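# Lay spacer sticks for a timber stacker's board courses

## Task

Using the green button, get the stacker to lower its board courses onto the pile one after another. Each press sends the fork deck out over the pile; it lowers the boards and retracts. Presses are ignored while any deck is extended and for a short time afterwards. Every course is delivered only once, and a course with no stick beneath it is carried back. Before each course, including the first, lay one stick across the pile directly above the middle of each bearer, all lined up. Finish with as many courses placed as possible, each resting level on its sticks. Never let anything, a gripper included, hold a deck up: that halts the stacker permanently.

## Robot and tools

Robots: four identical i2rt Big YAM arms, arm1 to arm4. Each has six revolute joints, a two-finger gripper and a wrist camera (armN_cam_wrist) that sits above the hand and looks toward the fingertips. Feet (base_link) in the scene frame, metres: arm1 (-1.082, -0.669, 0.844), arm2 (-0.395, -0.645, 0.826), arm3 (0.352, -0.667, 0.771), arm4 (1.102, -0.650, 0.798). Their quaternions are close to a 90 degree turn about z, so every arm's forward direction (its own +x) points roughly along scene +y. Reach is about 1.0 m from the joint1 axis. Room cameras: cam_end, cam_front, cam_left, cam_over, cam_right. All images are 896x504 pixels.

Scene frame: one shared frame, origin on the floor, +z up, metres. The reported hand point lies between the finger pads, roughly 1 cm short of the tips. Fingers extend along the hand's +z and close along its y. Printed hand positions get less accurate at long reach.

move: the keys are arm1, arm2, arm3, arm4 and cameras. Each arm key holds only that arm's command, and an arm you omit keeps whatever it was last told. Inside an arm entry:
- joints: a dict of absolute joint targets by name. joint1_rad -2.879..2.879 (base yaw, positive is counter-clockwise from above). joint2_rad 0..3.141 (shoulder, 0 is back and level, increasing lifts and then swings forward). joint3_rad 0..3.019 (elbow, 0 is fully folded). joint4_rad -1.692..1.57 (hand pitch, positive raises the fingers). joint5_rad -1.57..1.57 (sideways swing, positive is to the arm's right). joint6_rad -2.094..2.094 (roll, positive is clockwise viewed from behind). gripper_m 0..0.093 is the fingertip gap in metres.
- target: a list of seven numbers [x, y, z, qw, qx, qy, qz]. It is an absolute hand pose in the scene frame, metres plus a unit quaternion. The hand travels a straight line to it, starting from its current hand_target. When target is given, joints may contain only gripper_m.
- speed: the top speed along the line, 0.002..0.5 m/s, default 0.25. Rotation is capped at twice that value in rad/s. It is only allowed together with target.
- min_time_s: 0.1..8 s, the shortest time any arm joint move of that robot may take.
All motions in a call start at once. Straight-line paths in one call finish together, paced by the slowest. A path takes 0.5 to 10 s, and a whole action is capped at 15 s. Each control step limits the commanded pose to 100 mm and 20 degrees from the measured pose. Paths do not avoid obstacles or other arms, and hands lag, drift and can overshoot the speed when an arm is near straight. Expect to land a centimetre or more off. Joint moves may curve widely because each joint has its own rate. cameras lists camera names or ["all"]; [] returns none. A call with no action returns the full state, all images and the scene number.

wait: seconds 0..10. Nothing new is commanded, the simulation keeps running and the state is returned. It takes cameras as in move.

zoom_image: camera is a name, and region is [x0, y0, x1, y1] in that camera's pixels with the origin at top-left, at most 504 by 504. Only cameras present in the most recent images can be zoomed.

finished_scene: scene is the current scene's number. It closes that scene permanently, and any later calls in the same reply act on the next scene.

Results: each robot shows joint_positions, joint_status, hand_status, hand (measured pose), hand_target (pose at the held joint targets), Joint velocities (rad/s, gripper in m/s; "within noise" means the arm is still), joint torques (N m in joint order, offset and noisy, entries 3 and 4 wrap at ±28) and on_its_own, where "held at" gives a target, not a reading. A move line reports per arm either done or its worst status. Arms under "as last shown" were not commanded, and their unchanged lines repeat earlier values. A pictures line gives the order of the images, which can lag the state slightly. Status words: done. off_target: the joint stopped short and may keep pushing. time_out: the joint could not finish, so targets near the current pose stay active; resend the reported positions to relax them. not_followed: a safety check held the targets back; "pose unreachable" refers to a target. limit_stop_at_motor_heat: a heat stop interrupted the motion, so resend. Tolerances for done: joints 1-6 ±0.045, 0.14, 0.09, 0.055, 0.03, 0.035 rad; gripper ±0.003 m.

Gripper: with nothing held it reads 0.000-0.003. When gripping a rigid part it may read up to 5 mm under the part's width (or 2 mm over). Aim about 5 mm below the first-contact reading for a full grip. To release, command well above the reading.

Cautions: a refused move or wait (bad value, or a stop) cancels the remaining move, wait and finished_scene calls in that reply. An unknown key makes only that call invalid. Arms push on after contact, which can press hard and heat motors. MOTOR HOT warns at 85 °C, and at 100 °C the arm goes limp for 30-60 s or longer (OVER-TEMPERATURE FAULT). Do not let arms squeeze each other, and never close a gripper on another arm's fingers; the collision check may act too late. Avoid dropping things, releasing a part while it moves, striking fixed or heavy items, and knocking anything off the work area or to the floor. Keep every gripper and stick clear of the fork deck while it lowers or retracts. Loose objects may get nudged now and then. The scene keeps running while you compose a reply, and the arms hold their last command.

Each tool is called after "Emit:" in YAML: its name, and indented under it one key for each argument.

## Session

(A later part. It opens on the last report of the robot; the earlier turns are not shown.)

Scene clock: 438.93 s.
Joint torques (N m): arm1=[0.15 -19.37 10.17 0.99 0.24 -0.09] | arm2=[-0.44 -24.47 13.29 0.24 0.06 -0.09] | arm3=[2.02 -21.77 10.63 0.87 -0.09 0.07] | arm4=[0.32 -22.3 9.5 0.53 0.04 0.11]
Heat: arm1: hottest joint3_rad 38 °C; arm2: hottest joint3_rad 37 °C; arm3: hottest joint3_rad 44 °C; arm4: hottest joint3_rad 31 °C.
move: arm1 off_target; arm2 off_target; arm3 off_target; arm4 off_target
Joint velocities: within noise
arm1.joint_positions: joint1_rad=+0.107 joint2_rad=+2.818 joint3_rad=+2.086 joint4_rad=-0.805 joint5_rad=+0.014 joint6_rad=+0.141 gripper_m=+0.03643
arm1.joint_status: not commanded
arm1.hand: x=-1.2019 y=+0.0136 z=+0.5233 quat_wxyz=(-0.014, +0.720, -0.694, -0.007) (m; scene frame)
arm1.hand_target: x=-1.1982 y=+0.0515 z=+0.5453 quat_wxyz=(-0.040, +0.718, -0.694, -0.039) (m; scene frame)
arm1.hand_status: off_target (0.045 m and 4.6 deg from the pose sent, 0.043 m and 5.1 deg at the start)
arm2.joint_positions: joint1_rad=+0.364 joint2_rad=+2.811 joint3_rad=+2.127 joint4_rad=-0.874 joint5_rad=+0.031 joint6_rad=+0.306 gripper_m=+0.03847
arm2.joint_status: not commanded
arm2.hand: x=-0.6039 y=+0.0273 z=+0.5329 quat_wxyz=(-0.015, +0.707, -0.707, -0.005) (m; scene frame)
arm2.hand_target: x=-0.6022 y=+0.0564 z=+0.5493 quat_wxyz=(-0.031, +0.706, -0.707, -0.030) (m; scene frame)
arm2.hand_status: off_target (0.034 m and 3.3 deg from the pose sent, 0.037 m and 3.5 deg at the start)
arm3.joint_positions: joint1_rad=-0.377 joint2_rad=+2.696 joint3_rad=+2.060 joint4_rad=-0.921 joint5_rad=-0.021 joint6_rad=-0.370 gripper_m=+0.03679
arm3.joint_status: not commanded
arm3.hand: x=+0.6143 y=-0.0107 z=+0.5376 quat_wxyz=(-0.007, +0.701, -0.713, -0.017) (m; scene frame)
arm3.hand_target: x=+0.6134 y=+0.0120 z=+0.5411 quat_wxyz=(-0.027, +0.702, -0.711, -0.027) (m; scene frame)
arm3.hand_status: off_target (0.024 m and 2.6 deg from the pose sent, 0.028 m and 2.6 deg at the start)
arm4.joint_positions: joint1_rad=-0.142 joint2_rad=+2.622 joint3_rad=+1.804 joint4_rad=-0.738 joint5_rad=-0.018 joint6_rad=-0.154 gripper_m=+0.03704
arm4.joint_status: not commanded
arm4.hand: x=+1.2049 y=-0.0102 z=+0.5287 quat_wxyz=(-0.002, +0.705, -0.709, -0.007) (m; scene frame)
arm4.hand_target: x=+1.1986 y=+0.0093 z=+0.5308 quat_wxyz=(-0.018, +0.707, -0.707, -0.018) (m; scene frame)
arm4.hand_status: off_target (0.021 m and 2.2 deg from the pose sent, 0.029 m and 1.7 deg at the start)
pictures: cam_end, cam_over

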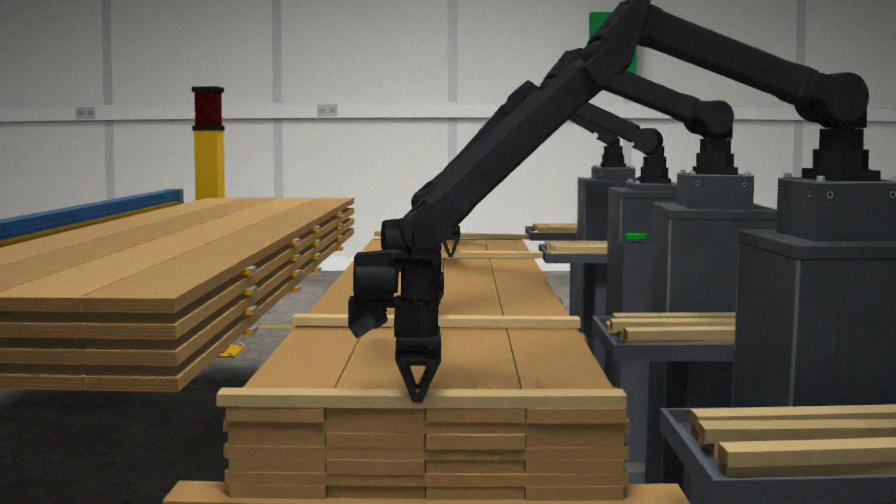

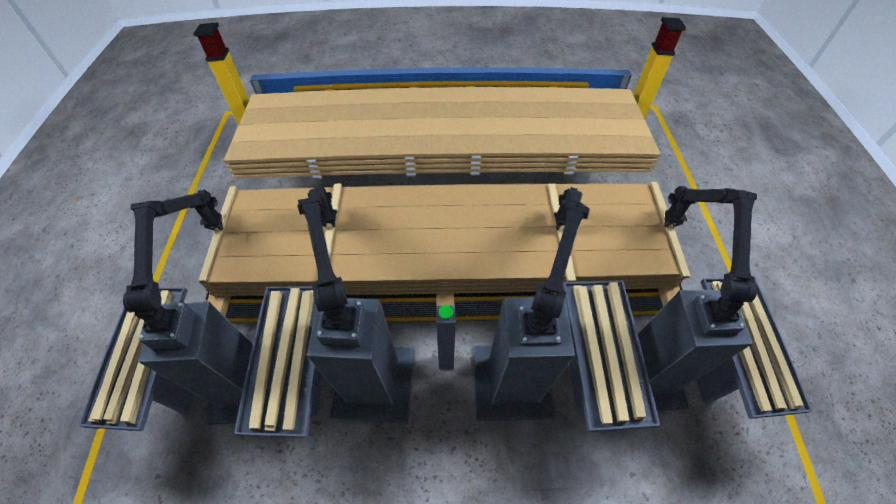

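Emit:
move:
  arm1: {"target":[-1.199,0.052,0.535,-0.037,0.7193,-0.6947,-0.037],"speed":0.04}
  arm2: {"target":[-0.603,0.056,0.538,-0.030,0.7071,-0.7071,-0.030],"speed":0.04}
  arm3: {"target":[0.614,0.012,0.530,-0.024,0.7028,-0.7114,-0.024],"speed":0.04}
  arm4: {"target":[1.199,0.009,0.521,-0.009,0.7071,-0.7071,-0.009],"speed":0.04}
  cameras: ["cam_end"]

Emit:
zoom_image:
  camera: "cam_end"
  region: [200, 250, 660, 430]

Emit:
zoom_image:
  camera: "cam_end"
  region: [360, 215, 560, 275]

Scene clock: 456.10 s.
Joint torques (N m): arm1=[0.32 -18.55 10.09 0.92 0.17 -0.09] | arm2=[-0.32 -23.59 13.19 0.72 0.06 -0.08] | arm3=[1.96 -20.72 10.55 0.81 -0.01 0.05] | arm4=[0.32 -21.54 9.73 -0.17 0.06 0.11]
Heat: arm1: hottest joint3_rad 39 °C; arm2: hottest joint3_rad 39 °C; arm3: hottest joint3_rad 44 °C; arm4: hottest joint2_rad 30 °C.
move: arm1 off_target; arm2 off_target; arm3 off_target; arm4 off_target
Joint velocities: within noise
arm1.joint_positions: joint1_rad=+0.107 joint2_rad=+2.826 joint3_rad=+2.101 joint4_rad=-0.805 joint5_rad=+0.014 joint6_rad=+0.140 gripper_m=+0.03643
arm1.joint_status: not commanded
arm1.hand: x=-1.2026 y=+0.0174 z=+0.5223 quat_wxyz=(-0.016, +0.720, -0.694, -0.010) (m; scene frame)
arm1.hand_target: x=-1.1984 y=+0.0499 z=+0.5369 quat_wxyz=(-0.037, +0.718, -0.694, -0.037) (m; scene frame)
arm1.hand_status: off_target (0.037 m and 3.9 deg from the pose sent, 0.040 m and 4.3 deg at the start)
arm2.joint_positions: joint1_rad=+0.364 joint2_rad=+2.817 joint3_rad=+2.133 joint4_rad=-0.874 joint5_rad=+0.031 joint6_rad=+0.306 gripper_m=+0.03847
arm2.joint_status: not commanded
arm2.hand: x=-0.6040 y=+0.0275 z=+0.5306 quat_wxyz=(-0.015, +0.707, -0.707, -0.005) (m; scene frame)
arm2.hand_target: x=-0.6022 y=+0.0545 z=+0.5394 quat_wxyz=(-0.030, +0.706, -0.707, -0.030) (m; scene frame)
arm2.hand_status: off_target (0.029 m and 3.4 deg from the pose sent, 0.029 m and 3.3 deg at the start)
arm3.joint_positions: joint1_rad=-0.377 joint2_rad=+2.705 joint3_rad=+2.078 joint4_rad=-0.921 joint5_rad=-0.021 joint6_rad=-0.368 gripper_m=+0.03679
arm3.joint_status: not commanded
arm3.hand: x=+0.6163 y=-0.0062 z=+0.5367 quat_wxyz=(-0.011, +0.701, -0.713, -0.018) (m; scene frame)
arm3.hand_target: x=+0.6134 y=+0.0110 z=+0.5308 quat_wxyz=(-0.024, +0.702, -0.711, -0.024) (m; scene frame)
arm3.hand_status: off_target (0.020 m and 1.6 deg from the pose sent, 0.024 m and 2.1 deg at the start)
arm4.joint_positions: joint1_rad=-0.142 joint2_rad=+2.643 joint3_rad=+1.838 joint4_rad=-0.752 joint5_rad=-0.014 joint6_rad=-0.153 gripper_m=+0.03704
arm4.joint_status: not commanded
arm4.hand: x=+1.2060 y=-0.0041 z=+0.5248 quat_wxyz=(-0.003, +0.705, -0.709, -0.006) (m; scene frame)
arm4.hand_target: x=+1.1987 y=+0.0084 z=+0.5213 quat_wxyz=(-0.009, +0.707, -0.707, -0.009) (m; scene frame)
arm4.hand_status: off_target (0.015 m and 0.9 deg from the pose sent, 0.022 m and 0.9 deg at the start)
pictures: cam_end

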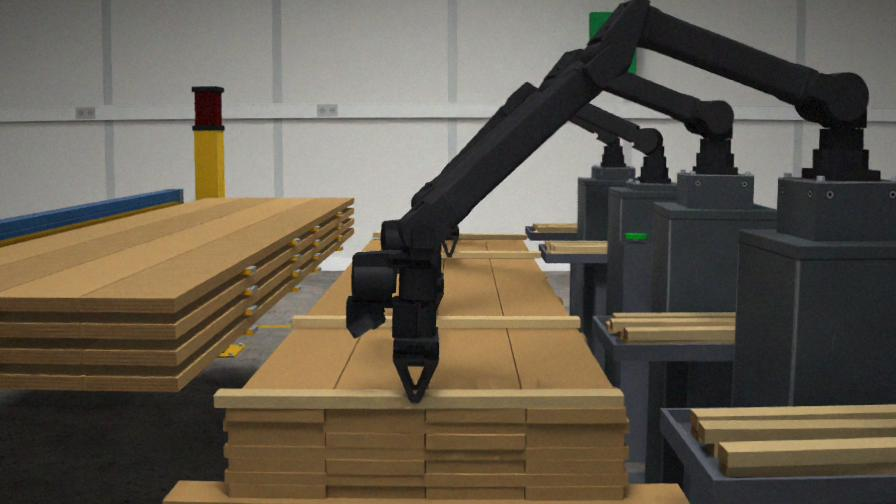

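Scaled by 1.096.

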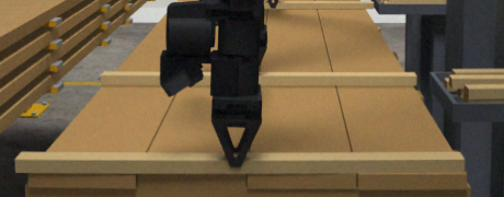

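Scaled by 2.520.

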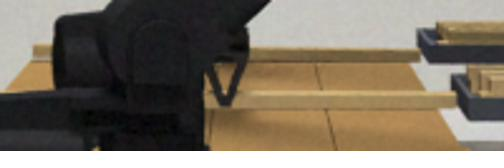

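Emit:
move:
  arm1: {"target":[-1.200,0.046,0.538,-0.034,0.7193,-0.6947,-0.034],"speed":0.03,"joints":{"gripper_m":0.06}}
  arm2: {"target":[-0.603,0.050,0.541,-0.027,0.7071,-0.7071,-0.027],"speed":0.03,"joints":{"gripper_m":0.06}}
  arm3: {"target":[0.614,0.006,0.533,-0.021,0.7028,-0.7114,-0.021],"speed":0.03,"joints":{"gripper_m":0.06}}
  arm4: {"target":[1.200,0.006,0.524,-0.009,0.7071,-0.7071,-0.009],"speed":0.03,"joints":{"gripper_m":0.06}}
  cameras: ["cam_end"]

Emit:
zoom_image:
  camera: "cam_end"
  region: [200, 250, 660, 430]

Emit:
zoom_image:
  camera: "cam_end"
  region: [440, 220, 560, 270]

Scene clock: 471.73 s.
Joint torques (N m): arm1=[0.62 -19.55 8.66 0.83 0.15 -0.07] | arm2=[-0.21 -24.88 11.15 0.42 -0.03 -0.06] | arm3=[1.79 -22.01 9.16 0.76 0.1 0.02] | arm4=[0.15 -22.59 8.44 0.05 0.06 0.08]
Heat: arm1: hottest joint3_rad 38 °C; arm2: hottest joint3_rad 39 °C; arm3: hottest joint3_rad 42 °C; arm4: hottest joint2_rad 31 °C.
move: arm1 off_target; arm2 off_target; arm3 off_target; arm4 off_target
Joint velocities: within noise
arm1.joint_positions: joint1_rad=+0.107 joint2_rad=+2.826 joint3_rad=+2.101 joint4_rad=-0.803 joint5_rad=+0.014 joint6_rad=+0.139 gripper_m=+0.05996
arm1.joint_status: all done
arm1.hand: x=-1.2027 y=+0.0181 z=+0.5224 quat_wxyz=(-0.017, +0.720, -0.693, -0.011) (m; scene frame)
arm1.hand_target: x=-1.1996 y=+0.0449 z=+0.5392 quat_wxyz=(-0.034, +0.718, -0.694, -0.034) (m; scene frame)
arm1.hand_status: off_target (0.032 m and 3.3 deg from the pose sent, 0.033 m and 3.4 deg at the start)
arm2.joint_positions: joint1_rad=+0.364 joint2_rad=+2.817 joint3_rad=+2.133 joint4_rad=-0.865 joint5_rad=+0.031 joint6_rad=+0.306 gripper_m=+0.05993
arm2.joint_status: all done
arm2.hand: x=-0.6046 y=+0.0295 z=+0.5307 quat_wxyz=(-0.017, +0.707, -0.707, -0.008) (m; scene frame)
arm2.hand_target: x=-0.6026 y=+0.0493 z=+0.5415 quat_wxyz=(-0.027, +0.707, -0.707, -0.027) (m; scene frame)
arm2.hand_status: off_target (0.023 m and 2.4 deg from the pose sent, 0.025 m and 2.9 deg at the start)
arm3.joint_positions: joint1_rad=-0.377 joint2_rad=+2.705 joint3_rad=+2.079 joint4_rad=-0.921 joint5_rad=-0.021 joint6_rad=-0.368 gripper_m=+0.05991
arm3.joint_status: all done
arm3.hand: x=+0.6166 y=-0.0056 z=+0.5372 quat_wxyz=(-0.012, +0.700, -0.713, -0.019) (m; scene frame)
arm3.hand_target: x=+0.6137 y=+0.0057 z=+0.5335 quat_wxyz=(-0.021, +0.703, -0.711, -0.021) (m; scene frame)
arm3.hand_status: off_target (0.013 m and 1.1 deg from the pose sent, 0.013 m and 1.2 deg at the start)
arm4.joint_positions: joint1_rad=-0.142 joint2_rad=+2.643 joint3_rad=+1.840 joint4_rad=-0.752 joint5_rad=-0.014 joint6_rad=-0.153 gripper_m=+0.05991
arm4.joint_status: all done
arm4.hand: x=+1.2062 y=-0.0032 z=+0.5253 quat_wxyz=(-0.004, +0.705, -0.709, -0.006) (m; scene frame)
arm4.hand_target: x=+1.1998 y=+0.0056 z=+0.5241 quat_wxyz=(-0.009, +0.707, -0.707, -0.009) (m; scene frame)
arm4.hand_status: off_target (0.011 m and 0.8 deg from the pose sent, 0.012 m and 0.9 deg at the start)
pictures: cam_end

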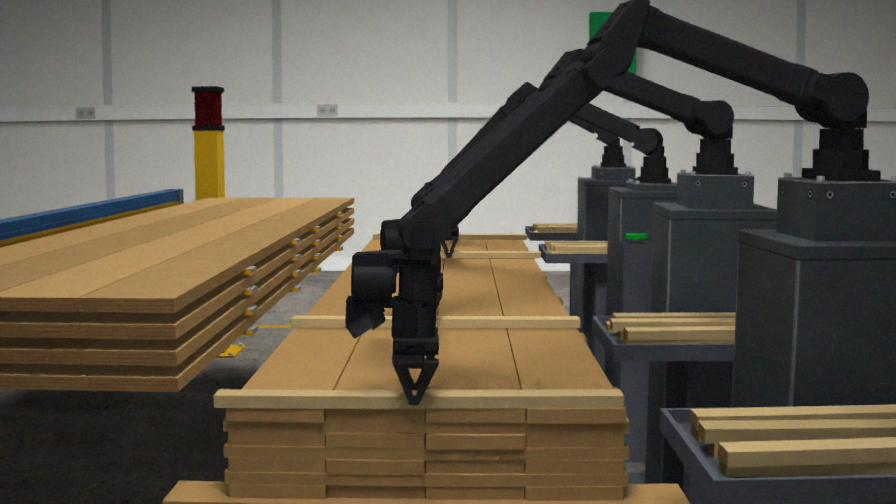

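Scaled by 1.096.

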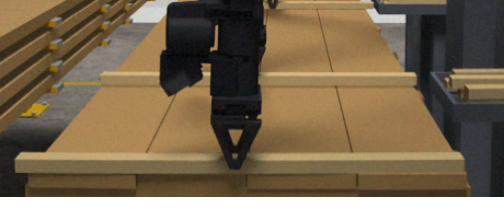

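Scaled by 4.200.

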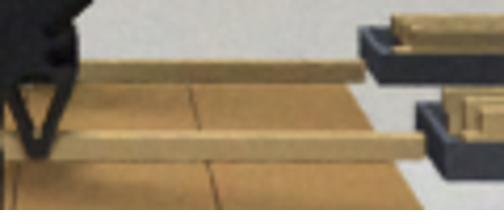

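Emit:
move:
  arm1: {"target":[-1.201,0.040,0.60,-0.026,0.7150,-0.6990,-0.026],"speed":0.08}
  arm2: {"target":[-0.604,0.042,0.60,-0.022,0.7071,-0.7071,-0.022],"speed":0.08}
  arm3: {"target":[0.615,0.004,0.60,-0.016,0.7050,-0.7090,-0.016],"speed":0.08}
  arm4: {"target":[1.203,0.003,0.60,-0.008,0.7071,-0.7071,-0.008],"speed":0.08}

Emit:
move:
  arm1: {"target":[-1.22,0.0,0.74,-0.01,0.7071,-0.7071,-0.01],"speed":0.2}
  arm2: {"target":[-0.61,0.0,0.74,-0.01,0.7071,-0.7071,-0.01],"speed":0.2}
  arm3: {"target":[0.62,-0.02,0.74,0,0.7071,-0.7071,0],"speed":0.2}
  arm4: {"target":[1.22,-0.02,0.74,0,0.7071,-0.7071,0],"speed":0.2}
  cameras: ["cam_end"]

Emit:
move:
  arm1: {"target":[-1.42,-0.37,0.96,0,0.7071,-0.7071,0],"speed":0.3}
  arm2: {"target":[-0.715,-0.36,0.97,0,0.7071,-0.7071,0],"speed":0.3}
  arm3: {"target":[0.735,-0.36,0.97,0,0.7071,-0.7071,0],"speed":0.3}
  arm4: {"target":[1.42,-0.37,0.96,0,0.7071,-0.7071,0],"speed":0.3}
  cameras: ["cam_end","cam_over","arm1_cam_wrist","arm2_cam_wrist","arm3_cam_wrist","arm4_cam_wrist"]

Scene clock: 494.97 s.
Joint torques (N m): arm1=[0.67 -21.6 5.55 -0.1 0.02 0.06] | arm2=[0.15 -26.05 7.84 -0.24 -0.15 -0.02] | arm3=[1.73 -24.76 6.91 0.13 0.1 -0.05] | arm4=[-0.38 -24.12 6.82 -0.35 0.07 0.03]
Heat: arm1: hottest joint2_rad 37 °C; arm2: hottest joint3_rad 37 °C; arm3: hottest joint3_rad 39 °C; arm4: hottest joint2_rad 32 °C.
move: arm1 off_target; arm2 done; arm3 done; arm4 done
Joint velocities: within noise
arm1.joint_positions: joint1_rad=+0.107 joint2_rad=+2.724 joint3_rad=+2.073 joint4_rad=-0.849 joint5_rad=+0.014 joint6_rad=+0.139 gripper_m=+0.05996
arm1.joint_status: not commanded
arm1.hand: x=-1.2058 y=+0.0353 z=+0.5830 quat_wxyz=(-0.025, +0.720, -0.693, -0.022) (m; scene frame)
arm1.hand_target: x=-1.2010 y=+0.0401 z=+0.5996 quat_wxyz=(-0.026, +0.715, -0.699, -0.026) (m; scene frame)
arm1.hand_status: off_target (0.018 m and 1.0 deg from the pose sent, 0.081 m and 2.2 deg at the start)
arm2.joint_positions: joint1_rad=+0.364 joint2_rad=+2.705 joint3_rad=+2.080 joint4_rad=-0.895 joint5_rad=+0.030 joint6_rad=+0.306 gripper_m=+0.05993
arm2.joint_status: not commanded
arm2.hand: x=-0.6079 y=+0.0409 z=+0.5914 quat_wxyz=(-0.024, +0.706, -0.707, -0.022) (m; scene frame)
arm2.hand_target: x=-0.6040 y=+0.0422 z=+0.6000 quat_wxyz=(-0.022, +0.707, -0.707, -0.022) (m; scene frame)
arm2.hand_status: done (0.009 m and 0.2 deg from the pose sent, 0.070 m and 1.7 deg at the start)
arm3.joint_positions: joint1_rad=-0.377 joint2_rad=+2.622 joint3_rad=+2.079 joint4_rad=-0.994 joint5_rad=-0.015 joint6_rad=-0.368 gripper_m=+0.05991
arm3.joint_status: not commanded
arm3.hand: x=+0.6214 y=+0.0032 z=+0.5945 quat_wxyz=(-0.018, +0.700, -0.713, -0.018) (m; scene frame)
arm3.hand_target: x=+0.6150 y=+0.0042 z=+0.6000 quat_wxyz=(-0.016, +0.705, -0.709, -0.016) (m; scene frame)
arm3.hand_status: done (0.008 m and 0.8 deg from the pose sent, 0.064 m and 0.9 deg at the start)
arm4.joint_positions: joint1_rad=-0.142 joint2_rad=+2.513 joint3_rad=+1.792 joint4_rad=-0.821 joint5_rad=-0.014 joint6_rad=-0.153 gripper_m=+0.05991
arm4.joint_status: not commanded
arm4.hand: x=+1.2066 y=+0.0031 z=+0.5940 quat_wxyz=(-0.009, +0.705, -0.709, -0.010) (m; scene frame)
arm4.hand_target: x=+1.2029 y=+0.0030 z=+0.5999 quat_wxyz=(-0.008, +0.707, -0.707, -0.008) (m; scene frame)
arm4.hand_status: done (0.007 m and 0.4 deg from the pose sent, 0.075 m and 0.6 deg at the start)
pictures: none

Scene clock: 496.60 s.
Joint torques (N m): arm1=[2.32 -19.25 6.06 -0.16 0.01 0.11] | arm2=[1.67 -23.3 8.61 -0.24 -0.16 0.19] | arm3=[0.62 -23.24 7.69 0.09 0.11 -0.1] | arm4=[-2.26 -22.01 7.94 -0.38 0.09 -0.04]
Heat: arm1: hottest joint2_rad 37 °C; arm2: hottest joint3_rad 37 °C; arm3: hottest joint3_rad 39 °C; arm4: hottest joint2_rad 32 °C.
move: arm1 off_target; arm2 off_target; arm3 done; arm4 done
Joint velocities: within noise
arm1.joint_positions: joint1_rad=+0.122 joint2_rad=+2.404 joint3_rad=+1.873 joint4_rad=-1.001 joint5_rad=+0.009 joint6_rad=+0.192 gripper_m=+0.05996
arm1.joint_status: not commanded
arm1.hand: x=-1.2119 y=+0.0045 z=+0.7333 quat_wxyz=(-0.013, +0.707, -0.707, -0.011) (m; scene frame)
arm1.hand_target: x=-1.2199 y=+0.0001 z=+0.7399 quat_wxyz=(-0.010, +0.707, -0.707, -0.010) (m; scene frame)
arm1.hand_status: off_target (0.011 m and 0.3 deg from the pose sent, 0.162 m and 3.1 deg at the start)
arm2.joint_positions: joint1_rad=+0.371 joint2_rad=+2.379 joint3_rad=+1.869 joint4_rad=-1.031 joint5_rad=+0.020 joint6_rad=+0.310 gripper_m=+0.05993
arm2.joint_status: not commanded
arm2.hand: x=-0.6023 y=+0.0070 z=+0.7419 quat_wxyz=(-0.015, +0.708, -0.706, -0.015) (m; scene frame)
arm2.hand_target: x=-0.6098 y=+0.0001 z=+0.7401 quat_wxyz=(-0.010, +0.707, -0.707, -0.010) (m; scene frame)
arm2.hand_status: off_target (0.011 m and 0.8 deg from the pose sent, 0.154 m and 2.0 deg at the start)
arm3.joint_positions: joint1_rad=-0.377 joint2_rad=+2.389 joint3_rad=+2.039 joint4_rad=-1.221 joint5_rad=+0.001 joint6_rad=-0.382 gripper_m=+0.05991
arm3.joint_status: not commanded
arm3.hand: x=+0.6177 y=-0.0151 z=+0.7407 quat_wxyz=(-0.005, +0.706, -0.709, -0.004) (m; scene frame)
arm3.hand_target: x=+0.6198 y=-0.0200 z=+0.7398 quat_wxyz=(+0.000, +0.707, -0.707, +0.000) (m; scene frame)
arm3.hand_status: done (0.005 m and 0.8 deg from the pose sent, 0.147 m and 3.1 deg at the start)
arm4.joint_positions: joint1_rad=-0.156 joint2_rad=+2.242 joint3_rad=+1.716 joint4_rad=-1.028 joint5_rad=-0.011 joint6_rad=-0.179 gripper_m=+0.05991
arm4.joint_status: not commanded
arm4.hand: x=+1.2126 y=-0.0151 z=+0.7410 quat_wxyz=(-0.005, +0.709, -0.706, -0.005) (m; scene frame)
arm4.hand_target: x=+1.2198 y=-0.0200 z=+0.7399 quat_wxyz=(+0.000, +0.707, -0.707, +0.000) (m; scene frame)
arm4.hand_status: done (0.009 m and 0.8 deg from the pose sent, 0.148 m and 1.6 deg at the start)
pictures: cam_end

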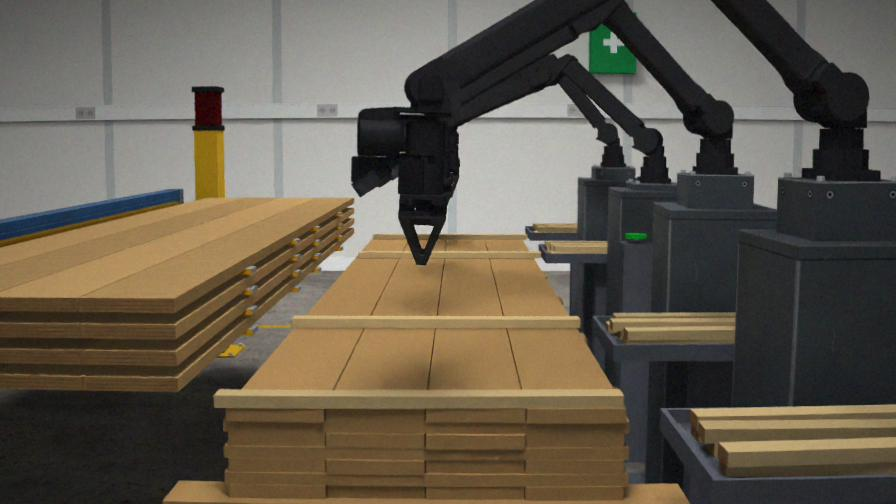

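Scene clock: 499.27 s.
Joint torques (N m): arm1=[1.67 -10.23 6.8 -0.27 0.2 0.11] | arm2=[1.08 -12.45 9.21 -0.38 -0.05 0.19] | arm3=[0.56 -13.98 8.36 0.05 0 -0.09] | arm4=[-1.38 -12.63 10.17 -0.43 -0.09 -0.04]
Heat: arm1: hottest joint2_rad 36 °C; arm2: hottest joint3_rad 37 °C; arm3: hottest joint3_rad 39 °C; arm4: hottest joint2_rad 32 °C.
move: arm1 done; arm2 done; arm3 done; arm4 done
Joint velocities: within noise
arm1.joint_positions: joint1_rad=+0.776 joint2_rad=+1.594 joint3_rad=+1.204 joint4_rad=-1.173 joint5_rad=+0.003 joint6_rad=+0.837 gripper_m=+0.05996
arm1.joint_status: not commanded
arm1.hand: x=-1.4220 y=-0.3669 z=+0.9563 quat_wxyz=(+0.001, +0.711, -0.704, -0.002) (m; scene frame)
arm1.hand_target: x=-1.4200 y=-0.3701 z=+0.9599 quat_wxyz=(+0.000, +0.707, -0.707, +0.000) (m; scene frame)
arm1.hand_status: done (0.005 m and 0.6 deg from the pose sent, 0.485 m and 1.9 deg at the start)
arm2.joint_positions: joint1_rad=+0.896 joint2_rad=+1.527 joint3_rad=+1.198 joint4_rad=-1.238 joint5_rad=+0.003 joint6_rad=+0.830 gripper_m=+0.05993
arm2.joint_status: not commanded
arm2.hand: x=-0.7165 y=-0.3540 z=+0.9721 quat_wxyz=(+0.000, +0.710, -0.704, -0.008) (m; scene frame)
arm2.hand_target: x=-0.7151 y=-0.3599 z=+0.9701 quat_wxyz=(+0.000, +0.707, -0.707, +0.000) (m; scene frame)
arm2.hand_status: done (0.007 m and 1.0 deg from the pose sent, 0.447 m and 2.4 deg at the start)
arm3.joint_positions: joint1_rad=-0.871 joint2_rad=+1.648 joint3_rad=+1.485 joint4_rad=-1.410 joint5_rad=+0.009 joint6_rad=-0.878 gripper_m=+0.05991
arm3.joint_status: not commanded
arm3.hand: x=+0.7348 y=-0.3556 z=+0.9686 quat_wxyz=(-0.004, +0.706, -0.708, +0.000) (m; scene frame)
arm3.hand_target: x=+0.7350 y=-0.3600 z=+0.9699 quat_wxyz=(+0.000, +0.707, -0.707, +0.000) (m; scene frame)
arm3.hand_status: done (0.005 m and 0.4 deg from the pose sent, 0.430 m and 0.8 deg at the start)
arm4.joint_positions: joint1_rad=-0.829 joint2_rad=+1.489 joint3_rad=+1.192 joint4_rad=-1.284 joint5_rad=-0.007 joint6_rad=-0.846 gripper_m=+0.05991
arm4.joint_status: not commanded
arm4.hand: x=+1.4156 y=-0.3701 z=+0.9531 quat_wxyz=(+0.003, +0.707, -0.708, +0.001) (m; scene frame)
arm4.hand_target: x=+1.4199 y=-0.3702 z=+0.9600 quat_wxyz=(+0.000, +0.707, -0.707, +0.000) (m; scene frame)
arm4.hand_status: done (0.008 m and 0.4 deg from the pose sent, 0.466 m and 0.8 deg at the start)
pictures: arm1_cam_wrist, arm2_cam_wrist, arm3_cam_wrist, arm4_cam_wrist, cam_end, cam_over

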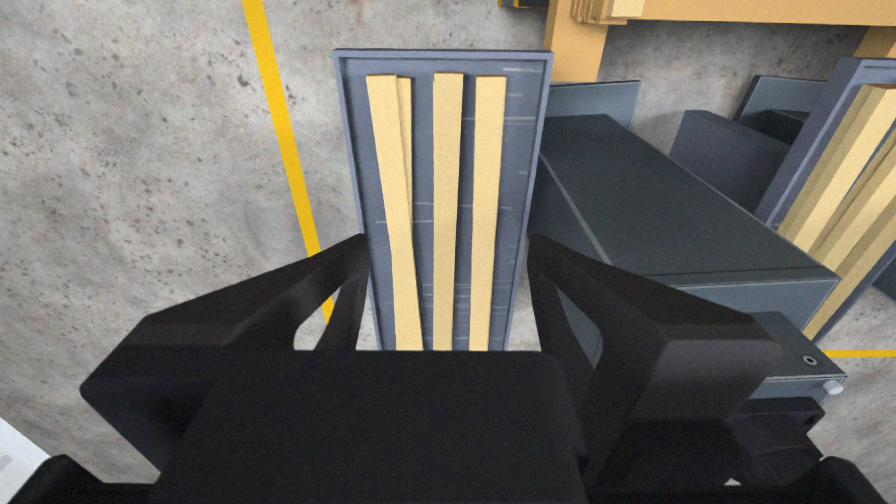

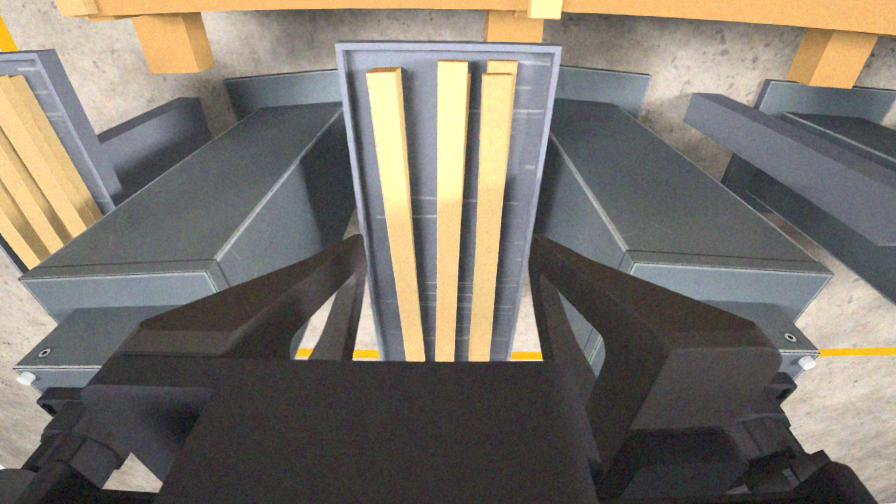

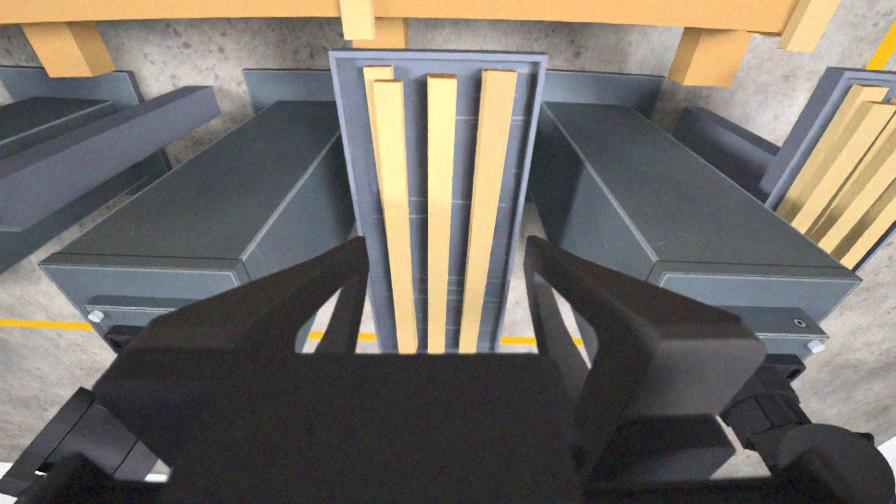

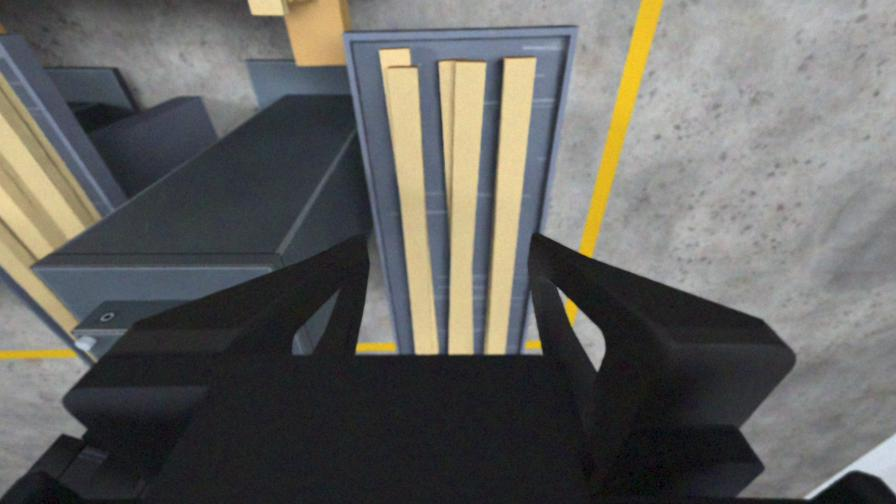

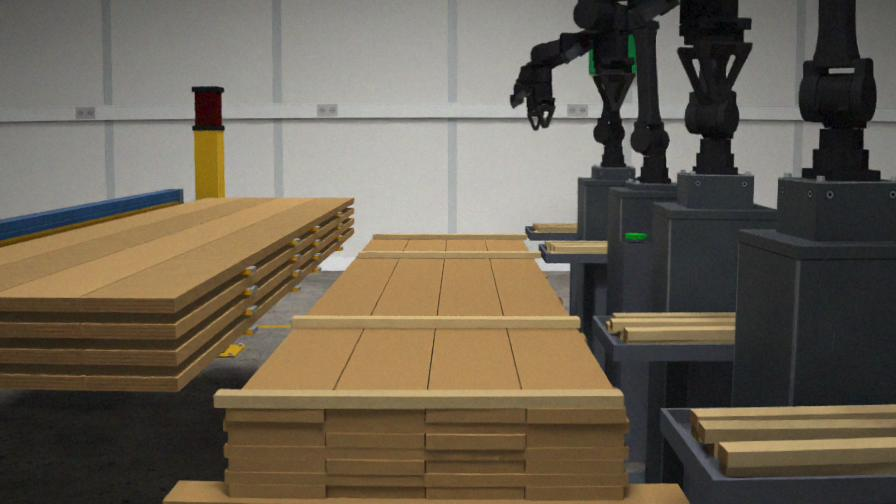

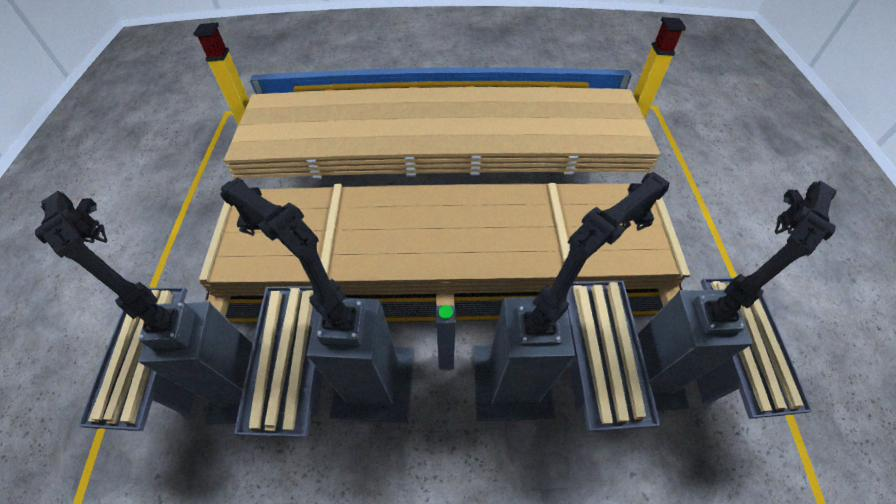

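Emit:
move:
  arm1: {"target":[-1.351,-0.693,0.655,0,0.7211,-0.6928,0],"speed":0.3}
  arm2: {"target":[-0.645,-0.691,0.655,0,0.7138,-0.7003,0],"speed":0.3}
  arm3: {"target":[0.652,-0.692,0.655,0,0.6978,-0.7163,0],"speed":0.3}
  arm4: {"target":[1.367,-0.692,0.655,0,0.7132,-0.7009,0],"speed":0.3}
  cameras: ["arm1_cam_wrist","arm2_cam_wrist","arm3_cam_wrist","arm4_cam_wrist"]

Scene clock: 556.63 s.
Joint torques (N m): arm1=[2.08 -6.12 1.16 0.76 0.32 0.12] | arm2=[1.44 -8.64 2.24 0.35 0.13 0.19] | arm3=[-0.09 -6.48 3.25 0.75 -0.14 -0.1] | arm4=[-1.9 -8.47 3.4 0.39 -0.11 -0.06]
Heat: arm1: hottest joint3_rad 34 °C; arm2: hottest joint3_rad 33 °C; arm3: hottest joint3_rad 38 °C; arm4: hottest joint3_rad 30 °C.
move: arm1 done; arm2 done; arm3 done; arm4 done
Joint velocities: within noise
arm1.joint_positions: joint1_rad=+1.577 joint2_rad=+2.019 joint3_rad=+0.500 joint4_rad=-0.065 joint5_rad=+0.003 joint6_rad=+1.608 gripper_m=+0.05996
arm1.joint_status: not commanded
arm1.hand: x=-1.3451 y=-0.6896 z=+0.6570 quat_wxyz=(-0.004, +0.721, -0.693, +0.006) (m; scene frame)
arm1.hand_target: x=-1.3511 y=-0.6930 z=+0.6552 quat_wxyz=(+0.000, +0.721, -0.693, +0.000) (m; scene frame)
arm1.hand_status: done (0.007 m and 0.8 deg from the pose sent, 0.450 m and 1.7 deg at the start)
arm2.joint_positions: joint1_rad=+1.798 joint2_rad=+1.948 joint3_rad=+0.443 joint4_rad=-0.091 joint5_rad=-0.012 joint6_rad=+1.719 gripper_m=+0.05993
arm2.joint_status: not commanded
arm2.hand: x=-0.6363 y=-0.6865 z=+0.6572 quat_wxyz=(-0.005, +0.714, -0.700, +0.006) (m; scene frame)
arm2.hand_target: x=-0.6448 y=-0.6910 z=+0.6552 quat_wxyz=(+0.000, +0.714, -0.700, +0.000) (m; scene frame)
arm2.hand_status: done (0.010 m and 0.9 deg from the pose sent, 0.468 m and 1.1 deg at the start)
arm3.joint_positions: joint1_rad=-1.626 joint2_rad=+1.748 joint3_rad=+0.562 joint4_rad=-0.380 joint5_rad=+0.016 joint6_rad=-1.615 gripper_m=+0.05991
arm3.joint_status: not commanded
arm3.hand: x=+0.6515 y=-0.6881 z=+0.6605 quat_wxyz=(-0.001, +0.700, -0.714, +0.003) (m; scene frame)
arm3.hand_target: x=+0.6519 y=-0.6919 z=+0.6551 quat_wxyz=(+0.000, +0.698, -0.716, +0.000) (m; scene frame)
arm3.hand_status: done (0.007 m and 0.5 deg from the pose sent, 0.467 m and 1.4 deg at the start)
arm4.joint_positions: joint1_rad=-1.694 joint2_rad=+1.827 joint3_rad=+0.470 joint4_rad=-0.233 joint5_rad=-0.001 joint6_rad=-1.735 gripper_m=+0.05991
arm4.joint_status: not commanded
arm4.hand: x=+1.3601 y=-0.6876 z=+0.6584 quat_wxyz=(+0.004, +0.715, -0.699, -0.003) (m; scene frame)
arm4.hand_target: x=+1.3668 y=-0.6920 z=+0.6552 quat_wxyz=(+0.000, +0.713, -0.701, +0.000) (m; scene frame)
arm4.hand_status: done (0.009 m and 0.7 deg from the pose sent, 0.441 m and 1.1 deg at the start)
pictures: arm1_cam_wrist, arm2_cam_wrist, arm3_cam_wrist, arm4_cam_wrist

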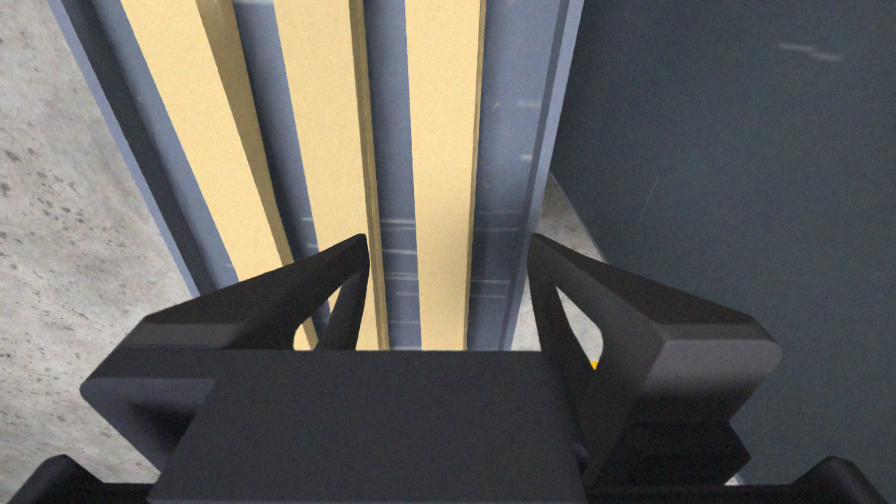

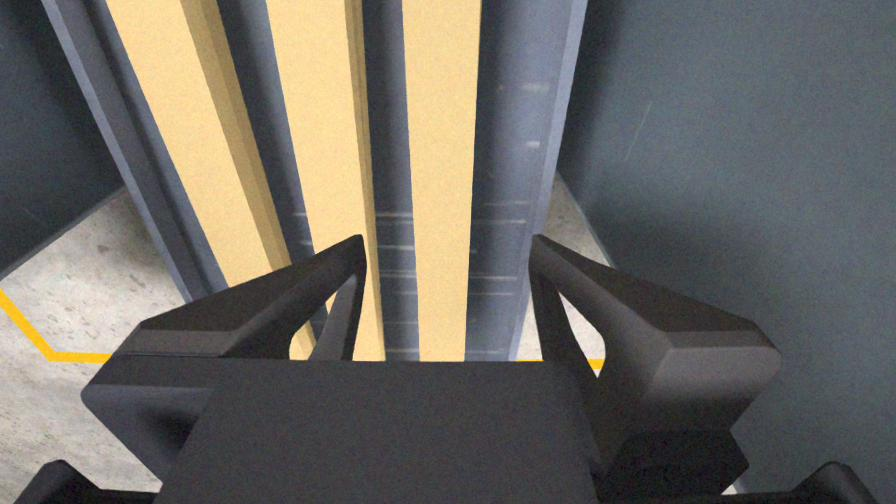

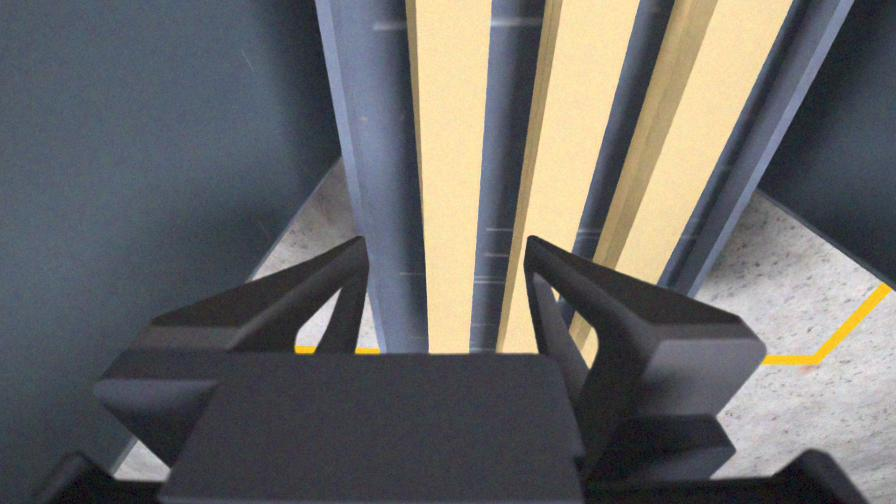

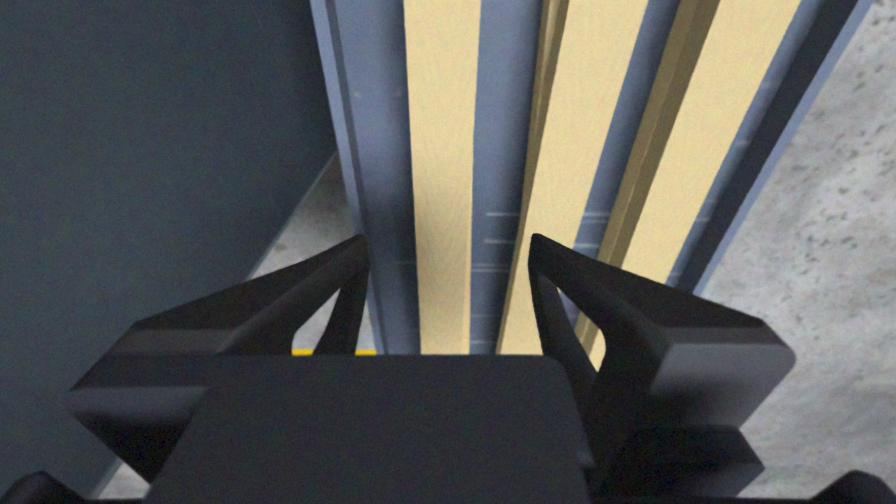

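Emit:
move:
  arm1: {"target":[-1.3525,-0.692,0.558,0,0.7180,-0.6961,0],"speed":0.2}
  arm2: {"target":[-0.647,-0.691,0.558,0,0.7120,-0.7022,0],"speed":0.2}
  arm3: {"target":[0.656,-0.692,0.556,0,0.6985,-0.7156,0],"speed":0.2}
  arm4: {"target":[1.3635,-0.692,0.556,0,0.7165,-0.6976,0],"speed":0.2}
  cameras: ["arm1_cam_wrist","arm2_cam_wrist","arm3_cam_wrist","arm4_cam_wrist"]

Scene clock: 591.57 s.
Joint torques (N m): arm1=[1.73 -7.82 -0.85 0.79 0.32 0.11] | arm2=[1.44 -10.7 -1.35 0.38 0.13 0.19] | arm3=[-0.09 -7.82 0.85 0.76 -0.14 -0.1] | arm4=[-1.9 -10.29 -0.1 0.46 -0.12 -0.05]
Heat: arm1: hottest joint3_rad 31 °C; arm2: hottest joint3_rad 30 °C; arm3: hottest joint3_rad 35 °C; arm4: hottest joint3_rad 27 °C.
move: arm1 done; arm2 done; arm3 done; arm4 done
Joint velocities: within noise
arm1.joint_positions: joint1_rad=+1.577 joint2_rad=+2.395 joint3_rad=+0.621 joint4_rad=+0.187 joint5_rad=+0.003 joint6_rad=+1.611 gripper_m=+0.05996
arm1.joint_status: not commanded
arm1.hand: x=-1.3464 y=-0.6903 z=+0.5599 quat_wxyz=(-0.005, +0.720, -0.694, +0.007) (m; scene frame)
arm1.hand_target: x=-1.3525 y=-0.6920 z=+0.5581 quat_wxyz=(+0.000, +0.718, -0.696, +0.000) (m; scene frame)
arm1.hand_status: done (0.007 m and 1.0 deg from the pose sent, 0.099 m and 1.0 deg at the start)
arm2.joint_positions: joint1_rad=+1.800 joint2_rad=+2.346 joint3_rad=+0.564 joint4_rad=+0.195 joint5_rad=-0.012 joint6_rad=+1.726 gripper_m=+0.05993
arm2.joint_status: not commanded
arm2.hand: x=-0.6448 y=-0.6876 z=+0.5607 quat_wxyz=(-0.002, +0.712, -0.702, +0.004) (m; scene frame)
arm2.hand_target: x=-0.6471 y=-0.6910 z=+0.5581 quat_wxyz=(+0.000, +0.712, -0.702, +0.000) (m; scene frame)
arm2.hand_status: done (0.005 m and 0.5 deg from the pose sent, 0.100 m and 1.0 deg at the start)
arm3.joint_positions: joint1_rad=-1.630 joint2_rad=+2.110 joint3_rad=+0.618 joint4_rad=-0.072 joint5_rad=+0.016 joint6_rad=-1.620 gripper_m=+0.05991
arm3.joint_status: not commanded
arm3.hand: x=+0.6572 y=-0.6881 z=+0.5628 quat_wxyz=(-0.001, +0.700, -0.714, +0.003) (m; scene frame)
arm3.hand_target: x=+0.6559 y=-0.6919 z=+0.5562 quat_wxyz=(+0.000, +0.698, -0.716, +0.000) (m; scene frame)
arm3.hand_status: done (0.008 m and 0.5 deg from the pose sent, 0.105 m and 0.4 deg at the start)
arm4.joint_positions: joint1_rad=-1.695 joint2_rad=+2.228 joint3_rad=+0.550 joint4_rad=+0.100 joint5_rad=-0.001 joint6_rad=-1.745 gripper_m=+0.05991
arm4.joint_status: not commanded
arm4.hand: x=+1.3651 y=-0.6887 z=+0.5610 quat_wxyz=(+0.000, +0.718, -0.696, +0.001) (m; scene frame)
arm4.hand_target: x=+1.3634 y=-0.6919 z=+0.5562 quat_wxyz=(+0.000, +0.716, -0.698, +0.000) (m; scene frame)
arm4.hand_status: done (0.006 m and 0.3 deg from the pose sent, 0.103 m and 0.6 deg at the start)
pictures: arm1_cam_wrist, arm2_cam_wrist, arm3_cam_wrist, arm4_cam_wrist

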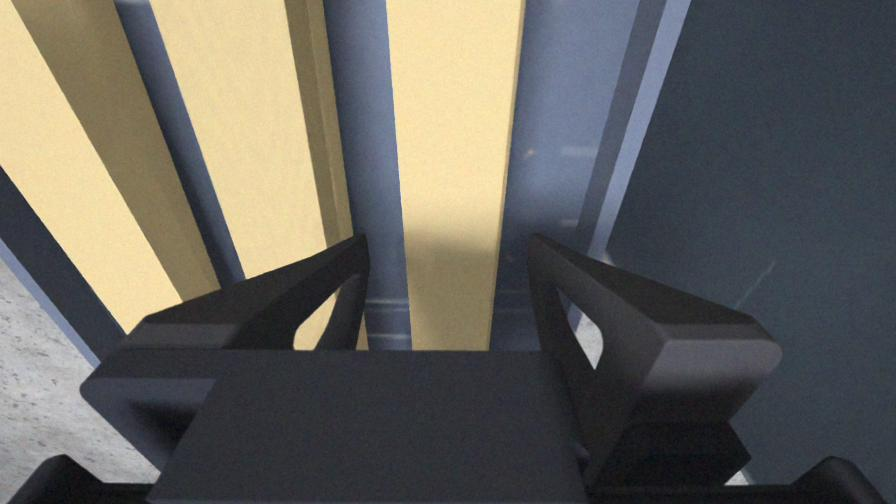

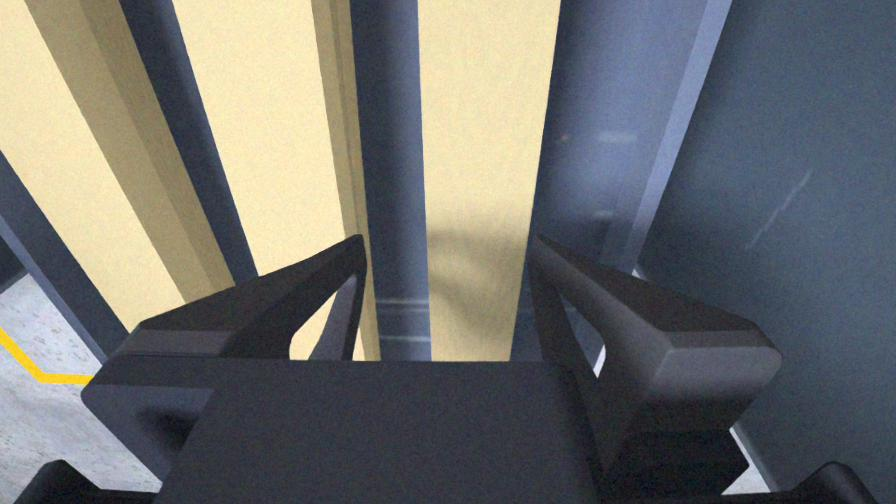

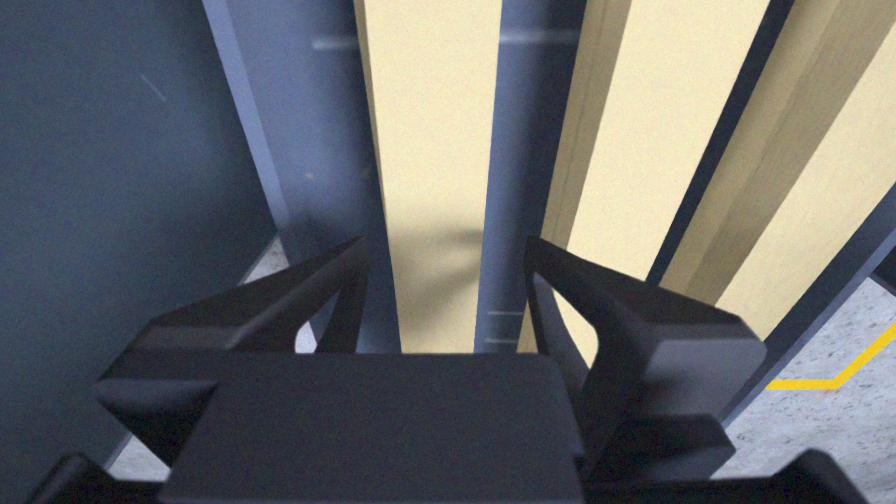

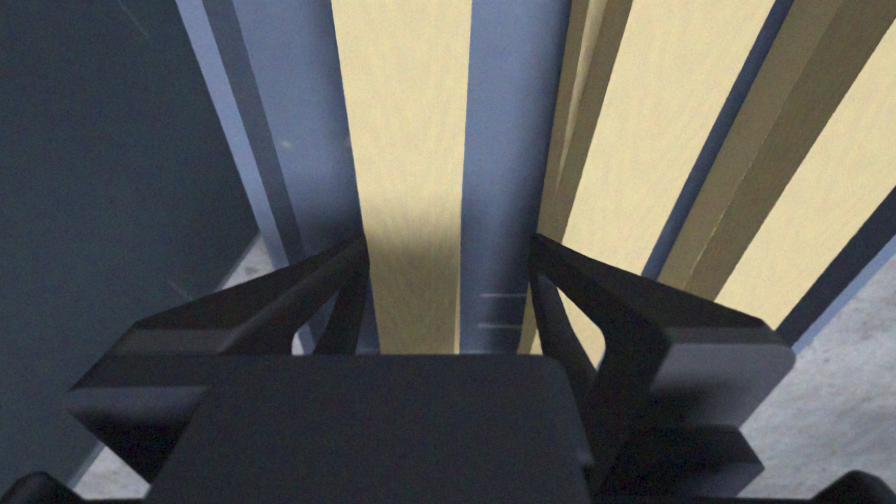

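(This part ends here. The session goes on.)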